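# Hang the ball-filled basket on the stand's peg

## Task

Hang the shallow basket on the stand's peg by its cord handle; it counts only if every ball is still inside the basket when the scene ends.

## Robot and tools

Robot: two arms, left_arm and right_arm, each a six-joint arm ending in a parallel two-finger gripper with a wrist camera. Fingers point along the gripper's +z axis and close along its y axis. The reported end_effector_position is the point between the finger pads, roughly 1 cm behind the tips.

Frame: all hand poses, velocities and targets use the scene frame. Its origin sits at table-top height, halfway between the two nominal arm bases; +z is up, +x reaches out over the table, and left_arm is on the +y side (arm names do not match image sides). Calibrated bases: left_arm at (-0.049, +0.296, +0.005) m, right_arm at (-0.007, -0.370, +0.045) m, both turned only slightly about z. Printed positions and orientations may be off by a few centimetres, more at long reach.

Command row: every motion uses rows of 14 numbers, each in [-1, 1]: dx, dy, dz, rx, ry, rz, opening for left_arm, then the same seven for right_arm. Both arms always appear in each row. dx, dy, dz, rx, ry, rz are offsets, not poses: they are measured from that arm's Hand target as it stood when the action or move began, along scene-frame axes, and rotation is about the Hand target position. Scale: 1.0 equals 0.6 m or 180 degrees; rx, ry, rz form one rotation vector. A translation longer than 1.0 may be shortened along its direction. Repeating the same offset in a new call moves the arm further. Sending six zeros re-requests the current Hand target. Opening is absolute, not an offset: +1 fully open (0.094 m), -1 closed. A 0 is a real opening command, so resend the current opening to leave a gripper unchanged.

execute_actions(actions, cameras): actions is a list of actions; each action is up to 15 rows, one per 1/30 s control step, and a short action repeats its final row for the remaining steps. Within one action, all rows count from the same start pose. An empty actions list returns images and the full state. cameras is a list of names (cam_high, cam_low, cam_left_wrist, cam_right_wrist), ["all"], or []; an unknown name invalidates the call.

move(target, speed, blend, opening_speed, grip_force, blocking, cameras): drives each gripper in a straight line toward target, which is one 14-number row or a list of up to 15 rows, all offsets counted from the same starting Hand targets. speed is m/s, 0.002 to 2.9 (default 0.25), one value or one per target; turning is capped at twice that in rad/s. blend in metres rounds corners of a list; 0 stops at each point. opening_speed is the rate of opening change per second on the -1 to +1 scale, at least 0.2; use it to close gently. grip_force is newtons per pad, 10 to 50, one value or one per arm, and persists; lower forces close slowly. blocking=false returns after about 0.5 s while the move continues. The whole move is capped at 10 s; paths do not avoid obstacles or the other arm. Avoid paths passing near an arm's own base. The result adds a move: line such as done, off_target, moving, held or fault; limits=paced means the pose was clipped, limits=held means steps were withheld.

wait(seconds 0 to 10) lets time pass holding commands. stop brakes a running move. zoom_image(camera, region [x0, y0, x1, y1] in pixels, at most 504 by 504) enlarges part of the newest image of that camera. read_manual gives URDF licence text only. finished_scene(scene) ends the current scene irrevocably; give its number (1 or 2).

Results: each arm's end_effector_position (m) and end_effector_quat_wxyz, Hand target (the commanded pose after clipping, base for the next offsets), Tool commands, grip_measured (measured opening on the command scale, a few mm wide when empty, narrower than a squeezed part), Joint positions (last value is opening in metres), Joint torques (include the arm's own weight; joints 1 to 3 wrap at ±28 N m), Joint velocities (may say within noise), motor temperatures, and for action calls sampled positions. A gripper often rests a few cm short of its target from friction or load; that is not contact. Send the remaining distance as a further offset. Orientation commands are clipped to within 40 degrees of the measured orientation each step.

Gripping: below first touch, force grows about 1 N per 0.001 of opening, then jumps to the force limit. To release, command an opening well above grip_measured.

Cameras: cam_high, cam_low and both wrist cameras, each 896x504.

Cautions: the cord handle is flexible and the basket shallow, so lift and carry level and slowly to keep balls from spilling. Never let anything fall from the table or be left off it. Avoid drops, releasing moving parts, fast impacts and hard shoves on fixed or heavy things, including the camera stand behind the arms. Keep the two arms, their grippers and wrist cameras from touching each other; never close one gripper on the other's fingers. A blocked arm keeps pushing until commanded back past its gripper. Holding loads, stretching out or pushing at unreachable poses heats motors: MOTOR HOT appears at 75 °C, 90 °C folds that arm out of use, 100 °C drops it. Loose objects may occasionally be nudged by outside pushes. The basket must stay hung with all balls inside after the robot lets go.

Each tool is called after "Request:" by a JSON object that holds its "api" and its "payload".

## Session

Request:
{"api": "execute_actions", "payload": {"actions": []}}

Request:
{"api": "zoom_image", "payload": {"camera": "cam_high", "region": [300, 80, 650, 330]}}

Scene clock: 0.00 s.
left_arm: end_effector_position=(+0.3340, +0.2231, +0.1489) grip_measured=+1.000 end_effector_quat_wxyz=(+0.699, -0.011, +0.712, +0.060) | right_arm: end_effector_position=(+0.3393, -0.3940, +0.1318) grip_measured=+1.000 end_effector_quat_wxyz=(+0.618, +0.047, +0.784, -0.031)
Joint positions: left_arm=[-0.404 1.701 0.292 1.391 -0.526 0.061 0.094] | right_arm=[-0.021 1.56 0.1 1.222 0.076 0.029 0.094]
Joint velocities: within noise
Joint torques (N m): no reading
Motor temperatures (°C): left_arm=[28 24 31 28 25 24 23] | right_arm=[26 22 33 26 24 23 24]
Heat: left arm: 31 °C; right arm: 33 °C.
Hand target: left_arm +0.3354, +0.2226, +0.1569; +0.708, -0.016, +0.704, +0.056 | right_arm +0.3410, -0.3941, +0.1353; +0.622, +0.048, +0.781, -0.031
Tool commands: left_gripper/opening=+1.0 right_gripper/opening=+1.0

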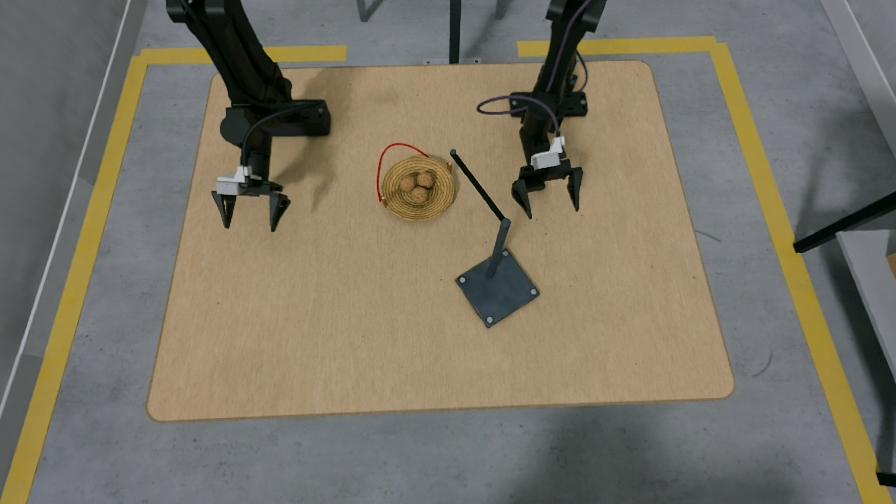

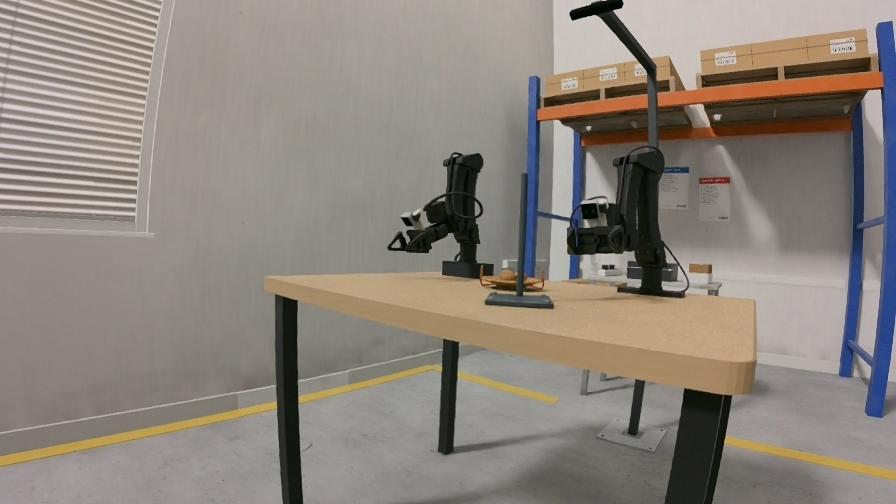

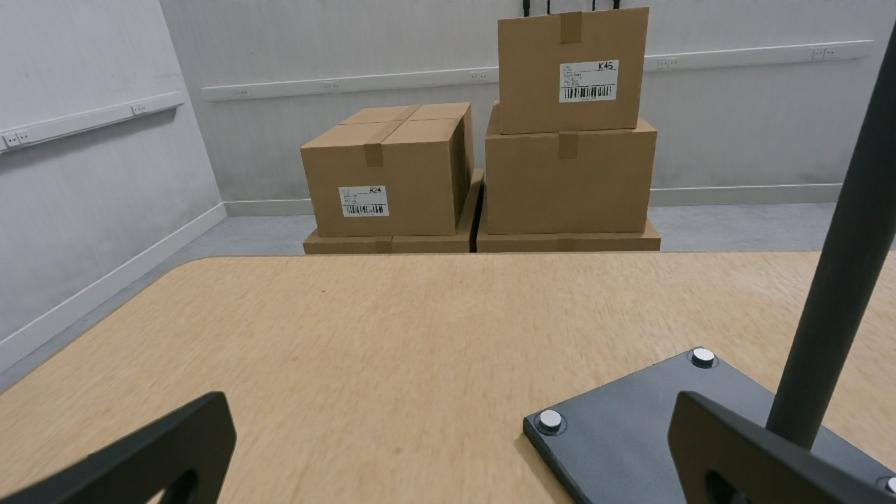

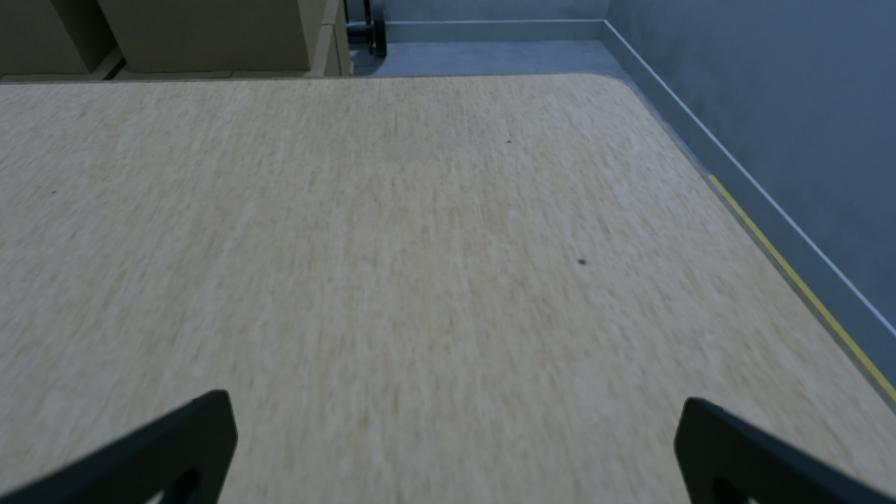

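Scaled by 1.440 from the camera's 896x504 image, which has a finer 1280x720 frame.

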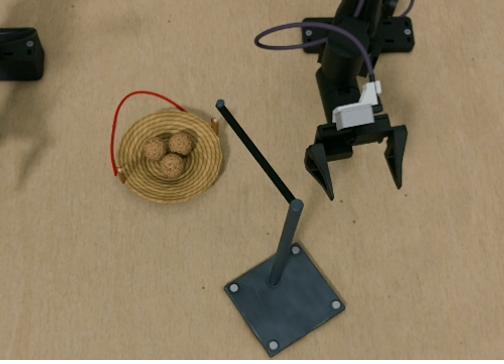

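Request:
{"api": "move", "payload": {"target": [[-0.326,-0.1,0.15,0.08,0.18,-0.16,1,0,0,0,0,0,0,1],[-0.326,-0.354,0.205,0.156,0.348,-0.308,0,0,0,0,0,0,0,1]], "blend": [0.05,0], "cameras": ["cam_left_wrist","cam_high"]}}

Scene clock: 20.47 s.
left_arm: end_effector_position=(+0.1367, +0.0124, +0.2713) grip_measured=+0.001 end_effector_quat_wxyz=(+0.179, +0.481, +0.852, -0.098) | right_arm: end_effector_position=(+0.3393, -0.3940, +0.1318) grip_measured=+1.000 end_effector_quat_wxyz=(+0.618, +0.047, +0.784, -0.031)
Joint positions: left_arm=[-0.966 1.548 1.777 -1.388 0.011 0.038 0.047] | right_arm=[-0.021 1.56 0.1 1.222 0.076 0.029 0.094]
Joint torques (N m): left_arm=[0.75 -5.49 9.54 0.85 0.06 0.05] | right_arm=[0.02 -3.64 3.1 1.67 0.04 -0.03]
Heat: left arm: 32 °C; right arm: 33 °C.
Hand target: left_arm +0.1399, +0.0102, +0.2800; +0.188, +0.481, +0.850, -0.106 | right_arm +0.3410, -0.3941, +0.1353; +0.622, +0.048, +0.781, -0.031
Off the commanded pose: left_arm 0.009 m, 1 deg | right_arm 0.004 m, 1 deg.
move: done
Images, in order (width x height): cam_high 896x504, cam_left_wrist 896x504.

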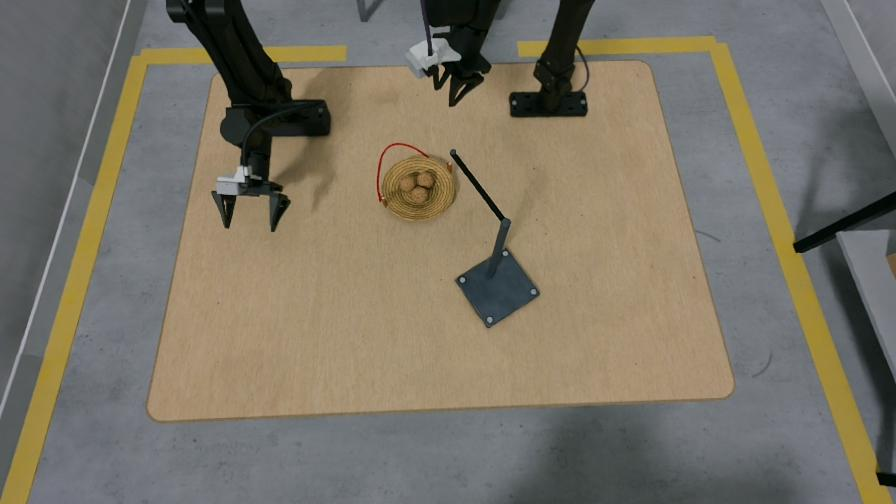

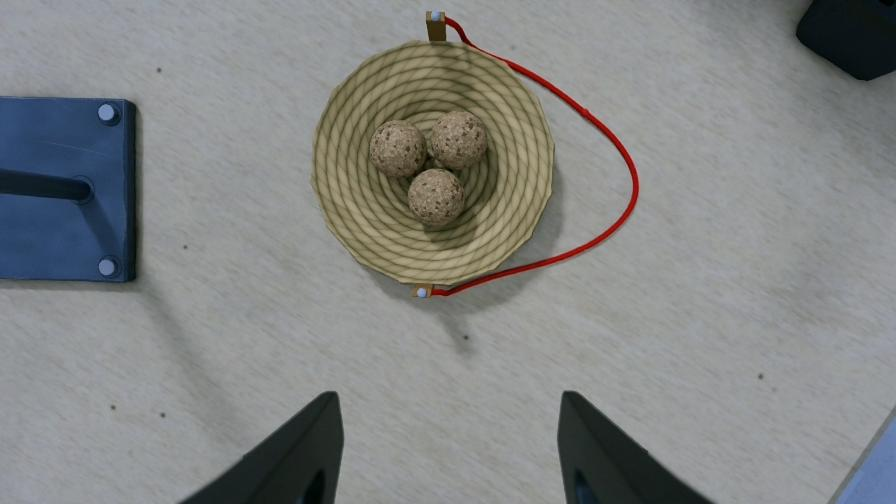

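Request:
{"api": "move", "payload": {"target": [[-0.152,-0.238,-0.22,0.119,0.0716,0,-0.3,0,0,0,0,0,0,1],[-0.152,-0.238,-0.383,0.119,0.0716,0,-0.3,0,0,0,0,0,0,1]], "blend": [0.04,0], "cameras": ["cam_left_wrist"]}}

Scene clock: 39.13 s.
left_arm: end_effector_position=(+0.0490, -0.1278, +0.0507) grip_measured=-0.299 end_effector_quat_wxyz=(-0.005, +0.495, +0.869, +0.009) | right_arm: end_effector_position=(+0.3393, -0.3941, +0.1318) grip_measured=+1.000 end_effector_quat_wxyz=(+0.618, +0.048, +0.784, -0.031)
Joint positions: left_arm=[-1.326 2.268 1.931 -1.254 -0.005 -0.311 0.033] | right_arm=[-0.021 1.56 0.1 1.222 0.077 0.029 0.094]
Joint torques (N m): left_arm=[-0.23 -11.96 6.12 0.38 0 -0.1] | right_arm=[-0.09 -3.6 3.07 1.65 0.01 -0.03]
Heat: left arm: 33 °C; right arm: 33 °C.
Hand target: left_arm +0.0486, -0.1325, +0.0502; +0.000, +0.492, +0.870, +0.001 | right_arm +0.3410, -0.3941, +0.1353; +0.622, +0.048, +0.781, -0.031
Off the commanded pose: left_arm 0.005 m, 1 deg | right_arm 0.004 m, 1 deg.
move: done
Images, in order (width x height): cam_left_wrist 896x504.

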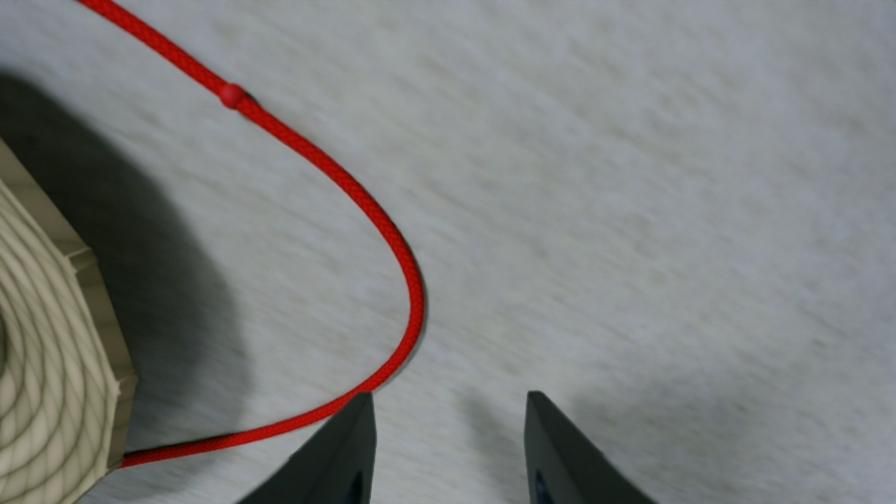

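Request:
{"api": "move", "payload": {"target": [[0.0095,0.006,-0.04,0,0,0,-0.3,0,0,0,0,0,0,1],[0.0095,0.006,-0.0755,0,0,0,-0.3,0,0,0,0,0,0,1],[0.0095,0.006,-0.0755,0,0,0,-1,0,0,0,0,0,0,1]], "speed": 0.06, "opening_speed": 0.8, "blend": [0.01,0,0], "cameras": ["cam_left_wrist"]}}

Scene clock: 45.40 s.
left_arm: end_effector_position=(+0.0508, -0.1276, +0.0110) grip_measured=-0.949 end_effector_quat_wxyz=(+0.000, +0.493, +0.870, +0.003) | right_arm: end_effector_position=(+0.3393, -0.3942, +0.1318) grip_measured=+1.000 end_effector_quat_wxyz=(+0.618, +0.048, +0.784, -0.031)
Joint positions: left_arm=[-1.322 2.281 1.793 -1.088 -0.005 -0.311 0.002] | right_arm=[-0.021 1.56 0.1 1.222 0.077 0.029 0.094]
Joint torques (N m): left_arm=[0.66 -10.93 5.89 0.37 0 0.04] | right_arm=[-0.02 -3.6 3.08 1.67 0.01 -0.03]
Heat: left arm: 32 °C; right arm: 33 °C.
Hand target: left_arm +0.0543, -0.1289, +0.0048; +0.000, +0.492, +0.870, +0.001 | right_arm +0.3410, -0.3941, +0.1353; +0.622, +0.048, +0.781, -0.031
Off the commanded pose: left_arm 0.007 m, 0 deg | right_arm 0.004 m, 1 deg.
move: done
Images, in order (width x height): cam_left_wrist 896x504.

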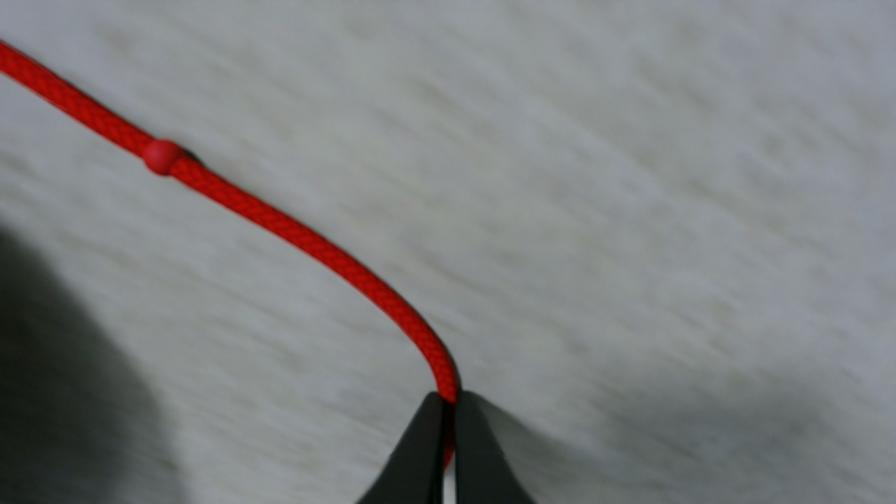

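Request:
{"api": "move", "payload": {"target": [[0.06,0.03,0.13,0,0,0,-1,0,0,0,0,0,0,1],[0.227,0.098,0.29,-0.02,-0.012,0,-1,0,0,0,0,0,0,1],[0.227,0.098,0.42,-0.085,-0.05,0,-1,0,0,0,0,0,0,1]], "speed": [0.1,0.1,0.05], "blend": [0.04,0.03,0], "cameras": ["cam_left_wrist","cam_high","cam_low"]}}

Scene clock: 56.60 s.
left_arm: end_effector_position=(+0.1898, -0.0733, +0.2293) grip_measured=-0.950 end_effector_quat_wxyz=(+0.114, +0.488, +0.863, -0.063) | right_arm: end_effector_position=(+0.3392, -0.3945, +0.1318) grip_measured=+1.000 end_effector_quat_wxyz=(+0.618, +0.048, +0.784, -0.032)
Joint positions: left_arm=[-0.975 2.102 2.359 -1.566 0.005 0.032 0.002] | right_arm=[-0.021 1.56 0.1 1.222 0.079 0.028 0.094]
Joint torques (N m): left_arm=[0.73 -14.19 8.94 0.6 0.05 0.05] | right_arm=[0.01 -3.64 3.06 1.67 0 -0.02]
Motor temperatures (°C): left_arm=[28 29 33 29 25 24 24] | right_arm=[26 22 33 29 24 23 24]
Heat: left arm: 33 °C; right arm: 33 °C.
Hand target: left_arm +0.1906, -0.0701, +0.2568; +0.133, +0.486, +0.860, -0.076 | right_arm +0.3410, -0.3941, +0.1353; +0.622, +0.048, +0.781, -0.031
Off the commanded pose: left_arm 0.028 m, 3 deg | right_arm 0.004 m, 1 deg.
joint sent to its limit (left arm) — joint 4 (wrist pitch), lower limit. The joint targets still meet the commanded pose.
move: off_target (left_arm)
Images, in order (width x height): cam_high 896x504, cam_low 896x504, cam_left_wrist 896x504.

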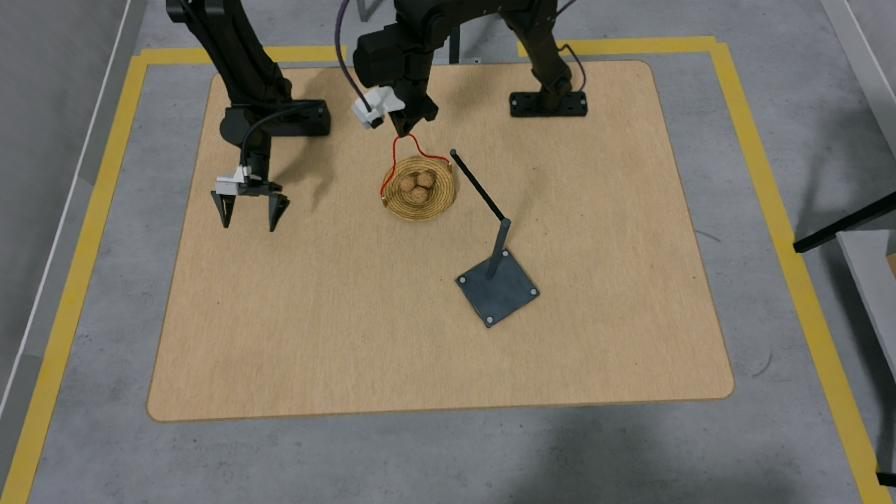

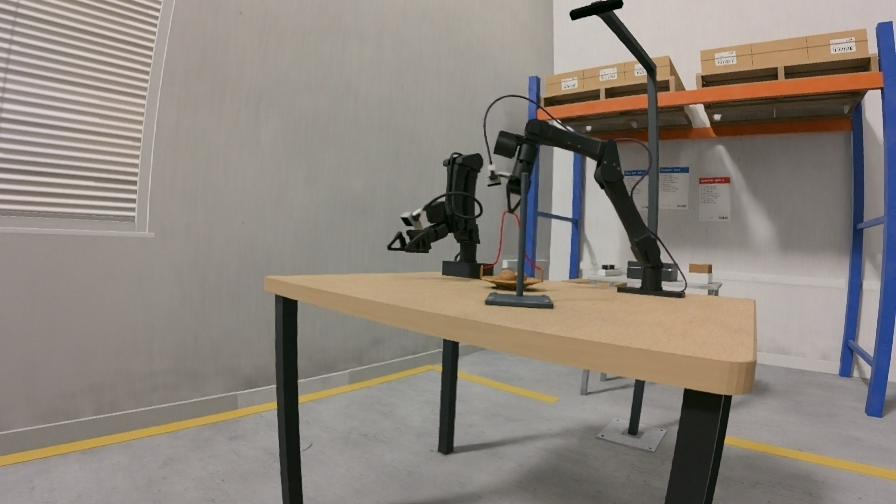

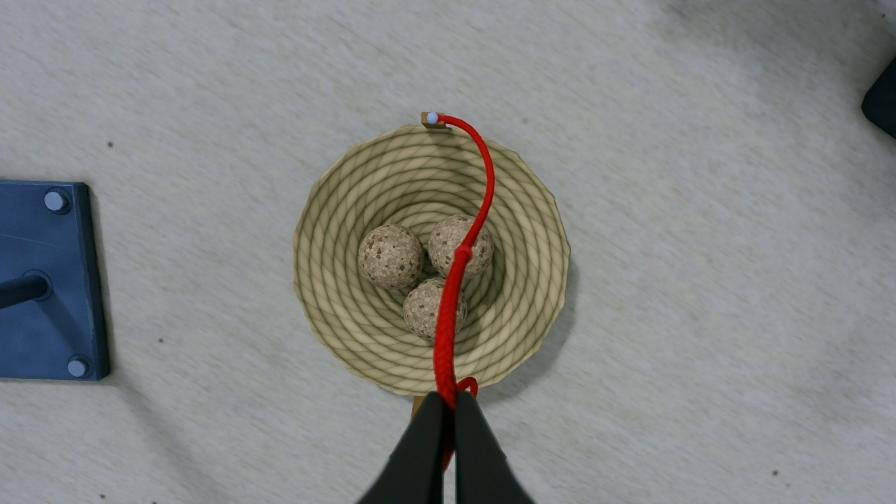

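Request:
{"api": "move", "payload": {"target": [0.012,0.010,0.205,-0.095,-0.057,0,-1,0,0,0,0,0,0,1], "speed": 0.04, "cameras": ["cam_left_wrist","cam_high","cam_low"]}}

Request:
{"api": "zoom_image", "payload": {"camera": "cam_low", "region": [450, 110, 610, 320]}}

Scene clock: 66.73 s.
left_arm: end_effector_position=(+0.1998, -0.0711, +0.3449) grip_measured=-0.951 end_effector_quat_wxyz=(+0.259, +0.468, +0.832, -0.147) | right_arm: end_effector_position=(+0.3392, -0.3945, +0.1318) grip_measured=+1.000 end_effector_quat_wxyz=(+0.618, +0.048, +0.784, -0.032)
Joint positions: left_arm=[-0.94 2.032 2.654 -1.59 0.039 0.051 0.002] | right_arm=[-0.021 1.56 0.1 1.222 0.079 0.028 0.094]
Joint torques (N m): left_arm=[0.61 -13.22 8.34 1.37 0.09 0.06] | right_arm=[0.01 -3.62 3.1 1.68 -0.01 -0.03]
Heat: left arm: 33 °C; right arm: 33 °C.
Hand target: left_arm +0.1977, -0.0642, +0.3798; +0.280, +0.466, +0.824, -0.159 | right_arm +0.3410, -0.3941, +0.1353; +0.622, +0.048, +0.781, -0.031
Off the commanded pose: left_arm 0.036 m, 3 deg | right_arm 0.004 m, 1 deg.
joint read past its limit (left arm) — joint 4 (wrist pitch), lower limit.
joint sent to its limit (left arm) — joint 4 (wrist pitch), lower limit. The joint targets are off in orientation, not in position.
move: off_target (left_arm)
Images, in order (width x height): cam_high 896x504, cam_low 896x504, cam_left_wrist 896x504.

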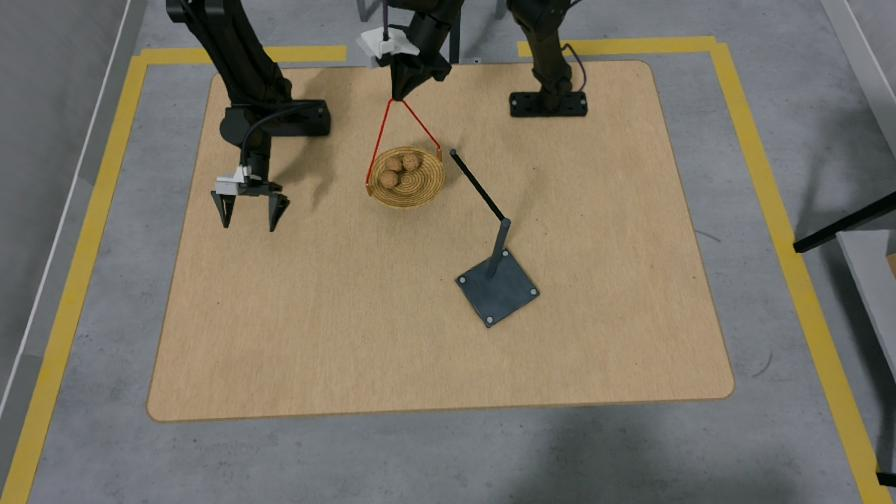

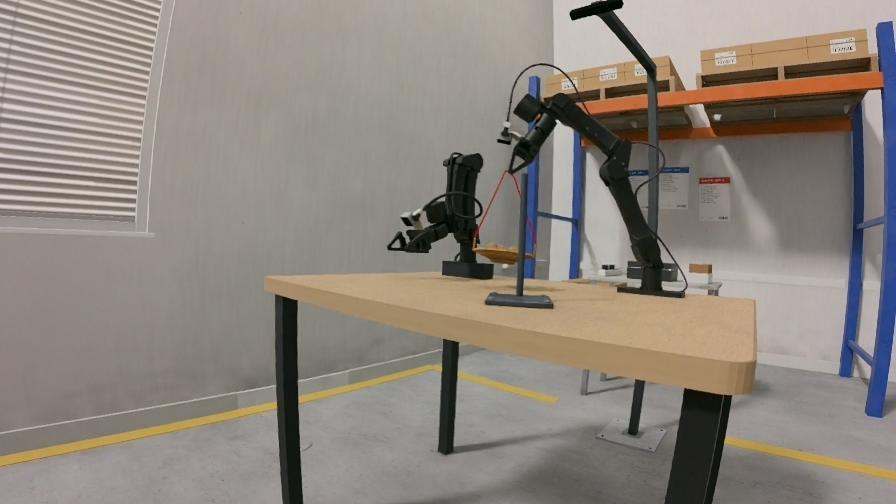

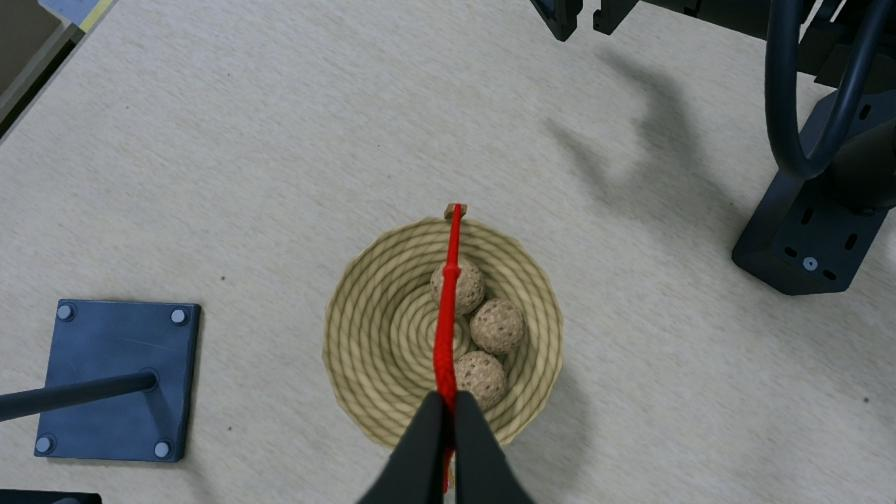

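Scaled by 2.400 from the camera's 896x504 image, which has a finer 1280x720 frame.

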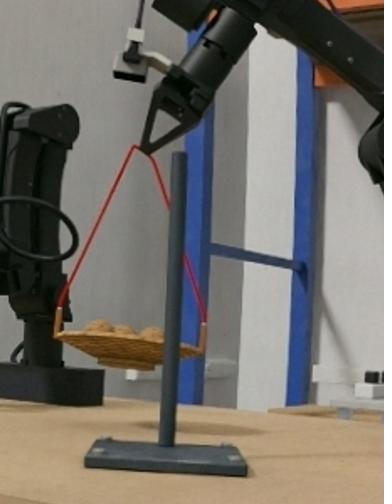

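Request:
{"api": "move", "payload": {"target": [[0.0,0.0,0.03,-0.038,-0.023,0,-1,0,0,0,0,0,0,1],[-0.018,0.030,0.035,-0.038,-0.023,0,-1,0,0,0,0,0,0,1]], "speed": 0.05, "cameras": ["cam_left_wrist"]}}

Request:
{"api": "execute_actions", "payload": {"actions": [], "cameras": ["cam_low"]}}

Request:
{"api": "zoom_image", "payload": {"camera": "cam_low", "region": [470, 120, 570, 290]}}

Scene clock: 78.43 s.
left_arm: end_effector_position=(+0.1850, -0.0466, +0.3780) grip_measured=-0.951 end_effector_quat_wxyz=(+0.300, +0.460, +0.818, -0.172) | right_arm: end_effector_position=(+0.3392, -0.3945, +0.1318) grip_measured=+1.000 end_effector_quat_wxyz=(+0.618, +0.048, +0.784, -0.032)
Joint positions: left_arm=[-0.929 1.827 2.44 -1.478 0.054 0.054 0.002] | right_arm=[-0.021 1.56 0.1 1.222 0.079 0.028 0.094]
Joint torques (N m): left_arm=[0.68 -10.55 5.27 1.82 0.08 0.06] | right_arm=[0.01 -3.59 3.11 1.68 0 -0.03]
Heat: left arm: 33 °C; right arm: 33 °C.
Hand target: left_arm +0.1870, -0.0462, +0.4008; +0.337, +0.454, +0.802, -0.191 | right_arm +0.3410, -0.3941, +0.1353; +0.622, +0.048, +0.781, -0.031
Off the commanded pose: left_arm 0.023 m, 5 deg | right_arm 0.004 m, 1 deg.
move: off_target (left_arm)
Images, in order (width x height): cam_left_wrist 896x504.

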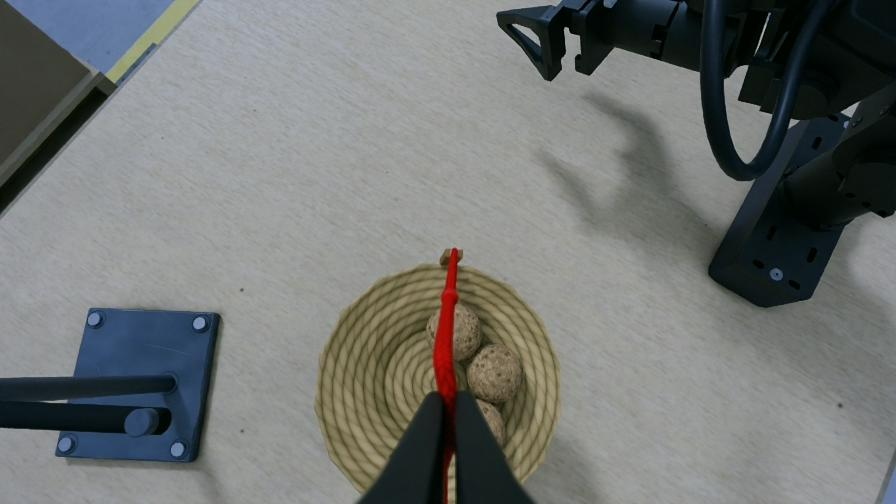

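Scene clock: 78.43 s.
left_arm: end_effector_position=(+0.1850, -0.0466, +0.3780) grip_measured=-0.951 end_effector_quat_wxyz=(+0.300, +0.460, +0.818, -0.172) | right_arm: end_effector_position=(+0.3392, -0.3945, +0.1318) grip_measured=+1.000 end_effector_quat_wxyz=(+0.618, +0.048, +0.784, -0.032)
Joint positions: left_arm=[-0.929 1.827 2.44 -1.478 0.054 0.054 0.002] | right_arm=[-0.021 1.56 0.1 1.222 0.079 0.028 0.094]
Joint velocities: within noise
Joint torques (N m): left_arm=[0.68 -10.55 5.27 1.82 0.08 0.06] | right_arm=[0.01 -3.59 3.11 1.68 0 -0.03]
Motor temperatures (°C): left_arm=[28 31 33 31 25 24 25] | right_arm=[26 22 33 29 24 23 24]
Heat: left arm: 33 °C; right arm: 33 °C.
Hand target: left_arm +0.1870, -0.0462, +0.4008; +0.337, +0.454, +0.802, -0.191 | right_arm +0.3410, -0.3941, +0.1353; +0.622, +0.048, +0.781, -0.031
Tool commands: left_gripper/opening=-1.0 right_gripper/opening=+1.0
Off the commanded pose: left_arm 0.023 m, 5 deg | right_arm 0.004 m, 1 deg.
Images, in order (width x height): cam_low 896x504.

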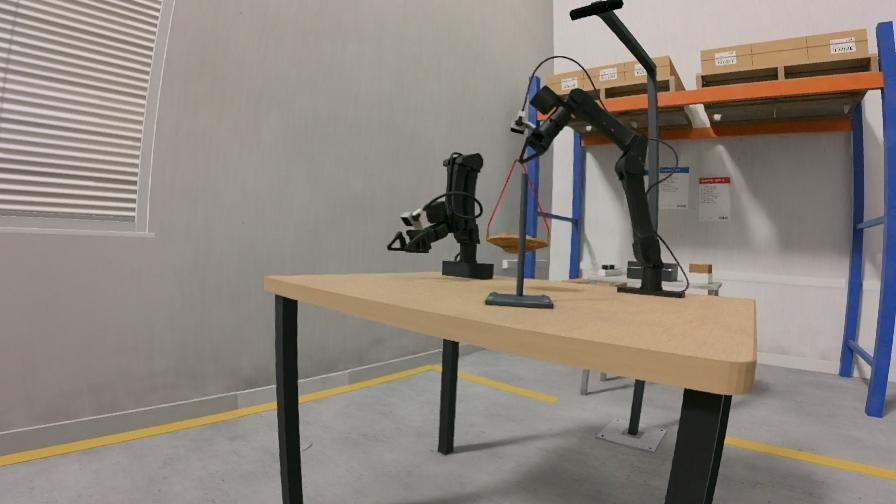

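Scaled by 2.965 from the camera's 896x504 image, which has a finer 1280x720 frame.

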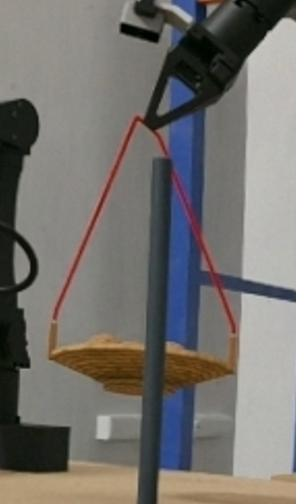

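Request:
{"api": "move", "payload": {"target": [0.2,0.12,0,0,0,0,-1,0,0,0,0,0,0,1], "speed": 0.05, "cameras": ["cam_left_wrist","cam_low"]}}

Request:
{"api": "zoom_image", "payload": {"camera": "cam_low", "region": [500, 140, 560, 200]}}

Scene clock: 88.87 s.
left_arm: end_effector_position=(+0.3048, +0.0291, +0.3876) grip_measured=-0.951 end_effector_quat_wxyz=(+0.335, +0.443, +0.811, -0.186) | right_arm: end_effector_position=(+0.3392, -0.3945, +0.1318) grip_measured=+1.000 end_effector_quat_wxyz=(+0.618, +0.048, +0.784, -0.032)
Joint positions: left_arm=[-0.49 2.048 2.792 -1.593 0.343 0.359 0.002] | right_arm=[-0.021 1.56 0.1 1.222 0.079 0.028 0.094]
Joint torques (N m): left_arm=[0.39 -8.4 7.79 1.54 0.32 0.07] | right_arm=[-0.02 -3.67 3.08 1.67 -0.01 -0.03]
Heat: left arm: 33 °C; right arm: 33 °C.
Hand target: left_arm +0.3069, +0.0259, +0.4009; +0.337, +0.454, +0.802, -0.191 | right_arm +0.3410, -0.3941, +0.1353; +0.622, +0.048, +0.781, -0.031
Off the commanded pose: left_arm 0.014 m, 2 deg | right_arm 0.004 m, 1 deg.
joint read past its limit (left arm) — joint 4 (wrist pitch), lower limit.
joint sent to its limit (left arm) — joint 4 (wrist pitch), lower limit. The joint targets are off in orientation, not in position.
move: off_target (left_arm)
Images, in order (width x height): cam_low 896x504, cam_left_wrist 896x504.

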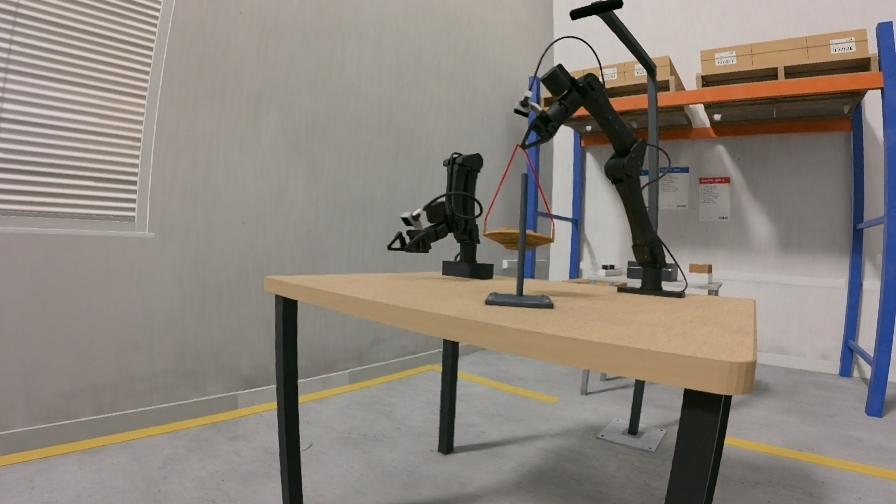

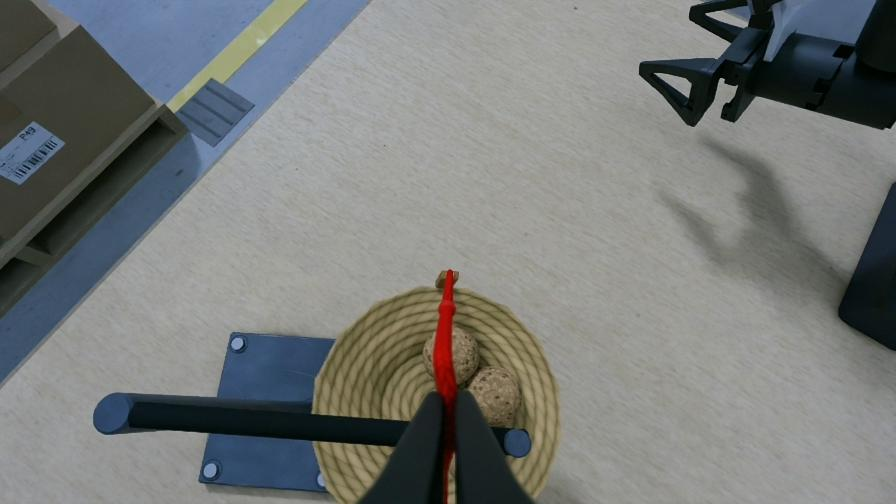

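Scaled by 8.400 from the camera's 896x504 image, which has a finer 1280x720 frame.

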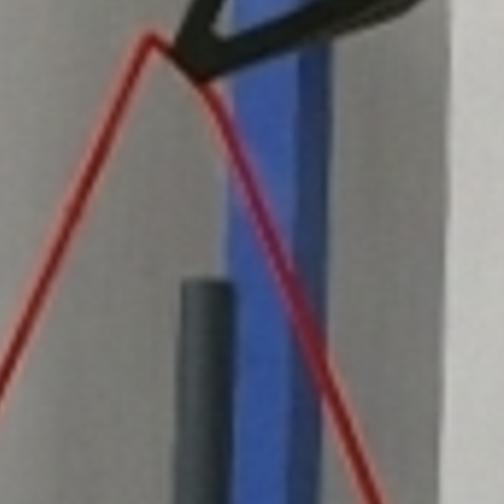

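Request:
{"api": "move", "payload": {"target": [[0.024,0.024,0,0,0,0,-1,0,0,0,0,0,0,1],[0.024,0.024,-0.085,0,0,0,-1,0,0,0,0,0,0,1]], "speed": 0.04, "cameras": ["cam_left_wrist","cam_low"]}}

Request:
{"api": "zoom_image", "payload": {"camera": "cam_low", "region": [490, 150, 550, 210]}}

Scene clock: 96.77 s.
left_arm: end_effector_position=(+0.3233, +0.0411, +0.3215) grip_measured=-0.951 end_effector_quat_wxyz=(+0.293, +0.449, +0.824, -0.185) | right_arm: end_effector_position=(+0.3392, -0.3945, +0.1318) grip_measured=+1.000 end_effector_quat_wxyz=(+0.618, +0.048, +0.784, -0.032)
Joint positions: left_arm=[-0.432 1.886 2.243 -1.317 0.38 0.424 0.002] | right_arm=[-0.021 1.56 0.1 1.222 0.079 0.028 0.094]
Joint torques (N m): left_arm=[0.39 -12.93 6.23 1.63 0.35 0.06] | right_arm=[0.01 -3.59 3.04 1.66 0 -0.03]
Heat: left arm: 33 °C; right arm: 33 °C.
Hand target: left_arm +0.3214, +0.0403, +0.3499; +0.337, +0.454, +0.802, -0.191 | right_arm +0.3410, -0.3941, +0.1353; +0.622, +0.048, +0.781, -0.031
Off the commanded pose: left_arm 0.028 m, 6 deg | right_arm 0.004 m, 1 deg.
move: off_target (left_arm)
Images, in order (width x height): cam_low 896x504, cam_left_wrist 896x504.

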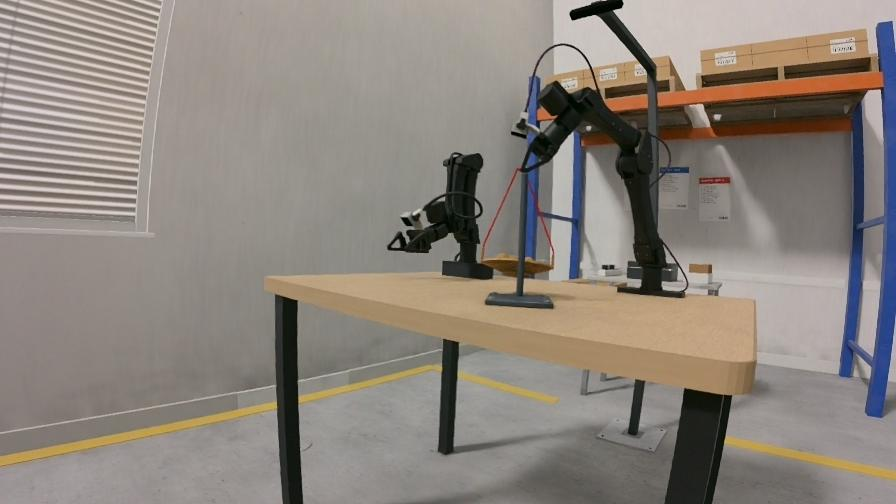

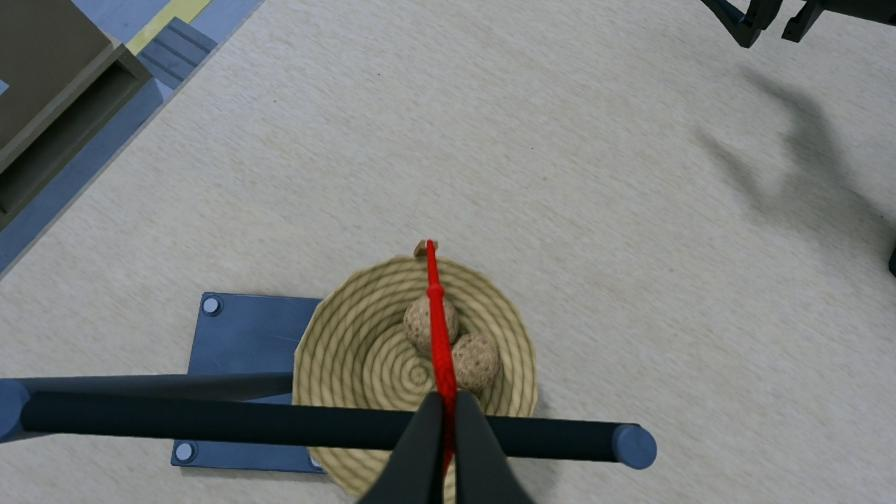

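Scaled by 8.400 from the camera's 896x504 image, which has a finer 1280x720 frame.

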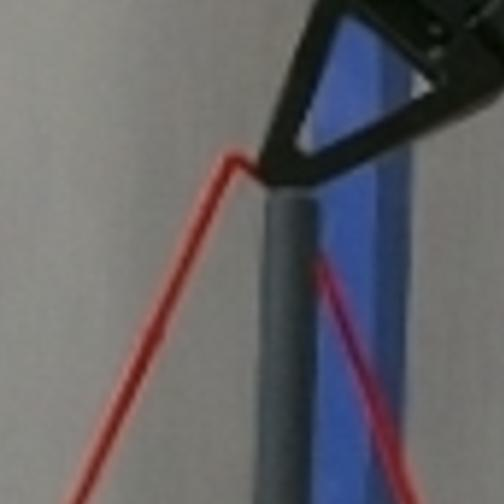

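Request:
{"api": "move", "payload": {"target": [0,0,-0.014,0,0,0,-1,0,0,0,0,0,0,1], "speed": 0.03, "cameras": ["cam_left_wrist","cam_low"]}}

Request:
{"api": "zoom_image", "payload": {"camera": "cam_low", "region": [490, 150, 550, 210]}}

Scene clock: 102.47 s.
left_arm: end_effector_position=(+0.3230, +0.0412, +0.3127) grip_measured=-0.951 end_effector_quat_wxyz=(+0.292, +0.450, +0.824, -0.185) | right_arm: end_effector_position=(+0.3392, -0.3945, +0.1318) grip_measured=+1.000 end_effector_quat_wxyz=(+0.618, +0.048, +0.784, -0.032)
Joint positions: left_arm=[-0.432 1.858 2.165 -1.268 0.38 0.425 0.002] | right_arm=[-0.021 1.56 0.1 1.222 0.079 0.028 0.094]
Joint torques (N m): left_arm=[0.39 -13 6.35 1.63 0.35 0.06] | right_arm=[0.01 -3.6 3.08 1.67 0.01 -0.02]
Heat: left arm: 33 °C; right arm: 33 °C.
Hand target: left_arm +0.3213, +0.0404, +0.3414; +0.337, +0.454, +0.802, -0.191 | right_arm +0.3410, -0.3941, +0.1353; +0.622, +0.048, +0.781, -0.031
Off the commanded pose: left_arm 0.029 m, 6 deg | right_arm 0.004 m, 1 deg.
move: off_target (left_arm)
Images, in order (width x height): cam_low 896x504, cam_left_wrist 896x504.

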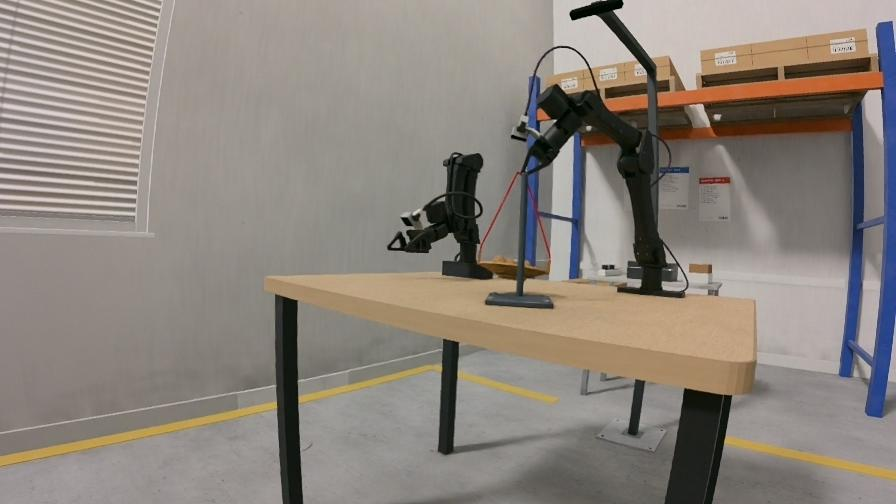

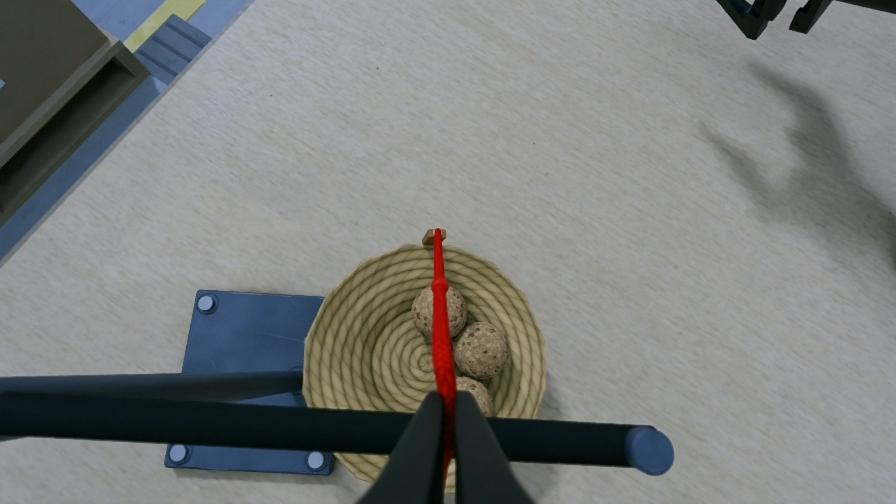

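Scaled by 8.400 from the camera's 896x504 image, which has a finer 1280x720 frame.

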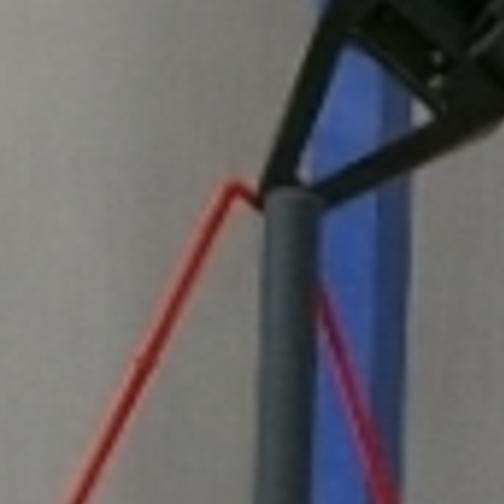

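Request:
{"api": "move", "payload": {"target": [0,0,-0.018,0,0,0,-1,0,0,0,0,0,0,1], "speed": 0.03, "cameras": ["cam_left_wrist","cam_low"]}}

Request:
{"api": "zoom_image", "payload": {"camera": "cam_low", "region": [490, 150, 550, 210]}}

Scene clock: 107.23 s.
left_arm: end_effector_position=(+0.3211, +0.0421, +0.3057) grip_measured=-0.951 end_effector_quat_wxyz=(+0.295, +0.450, +0.822, -0.185) | right_arm: end_effector_position=(+0.3392, -0.3945, +0.1318) grip_measured=+1.000 end_effector_quat_wxyz=(+0.618, +0.048, +0.784, -0.032)
Joint positions: left_arm=[-0.432 1.821 2.08 -1.213 0.381 0.425 0.002] | right_arm=[-0.021 1.56 0.1 1.222 0.079 0.028 0.094]
Joint torques (N m): left_arm=[0.42 -12.12 6.28 1.66 0.36 0.05] | right_arm=[0.02 -3.63 3.11 1.65 0 -0.02]
Heat: left arm: 33 °C; right arm: 33 °C.
Hand target: left_arm +0.3213, +0.0404, +0.3306; +0.337, +0.454, +0.802, -0.191 | right_arm +0.3410, -0.3941, +0.1353; +0.622, +0.048, +0.781, -0.031
Off the commanded pose: left_arm 0.025 m, 5 deg | right_arm 0.004 m, 1 deg.
move: off_target (left_arm)
Images, in order (width x height): cam_low 896x504, cam_left_wrist 896x504.

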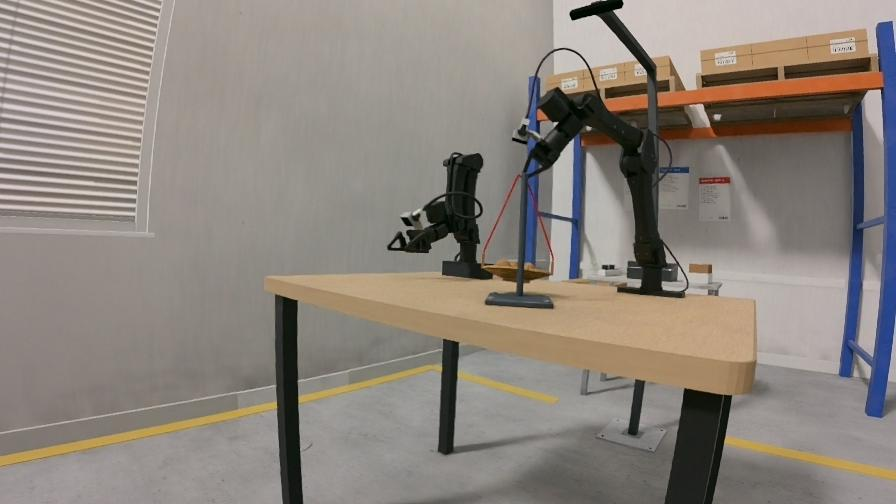

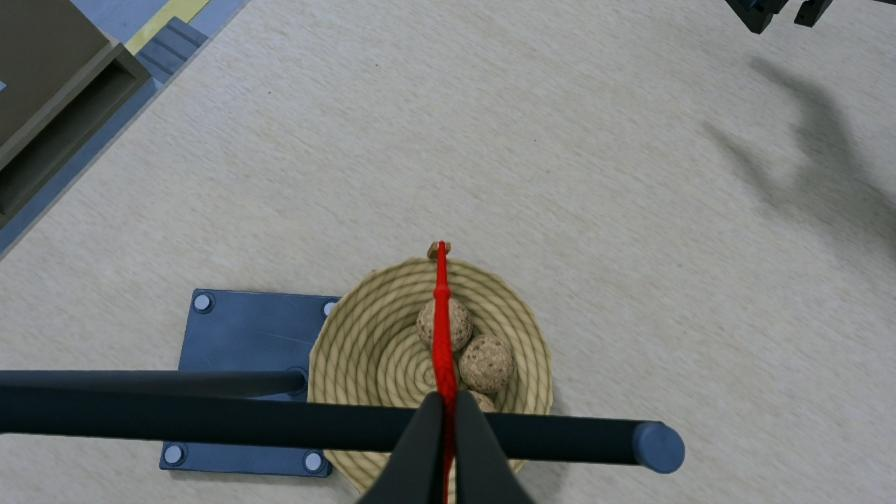

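Scaled by 8.400 from the camera's 896x504 image, which has a finer 1280x720 frame.

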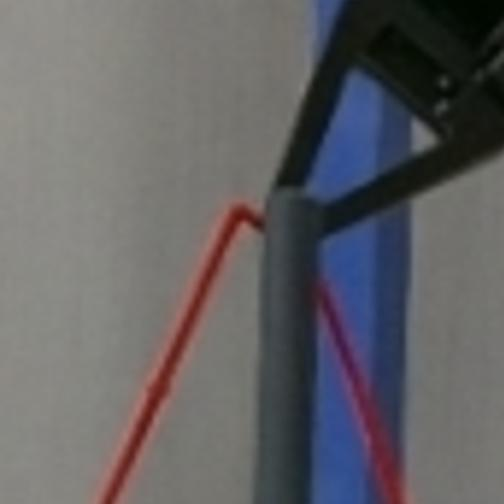

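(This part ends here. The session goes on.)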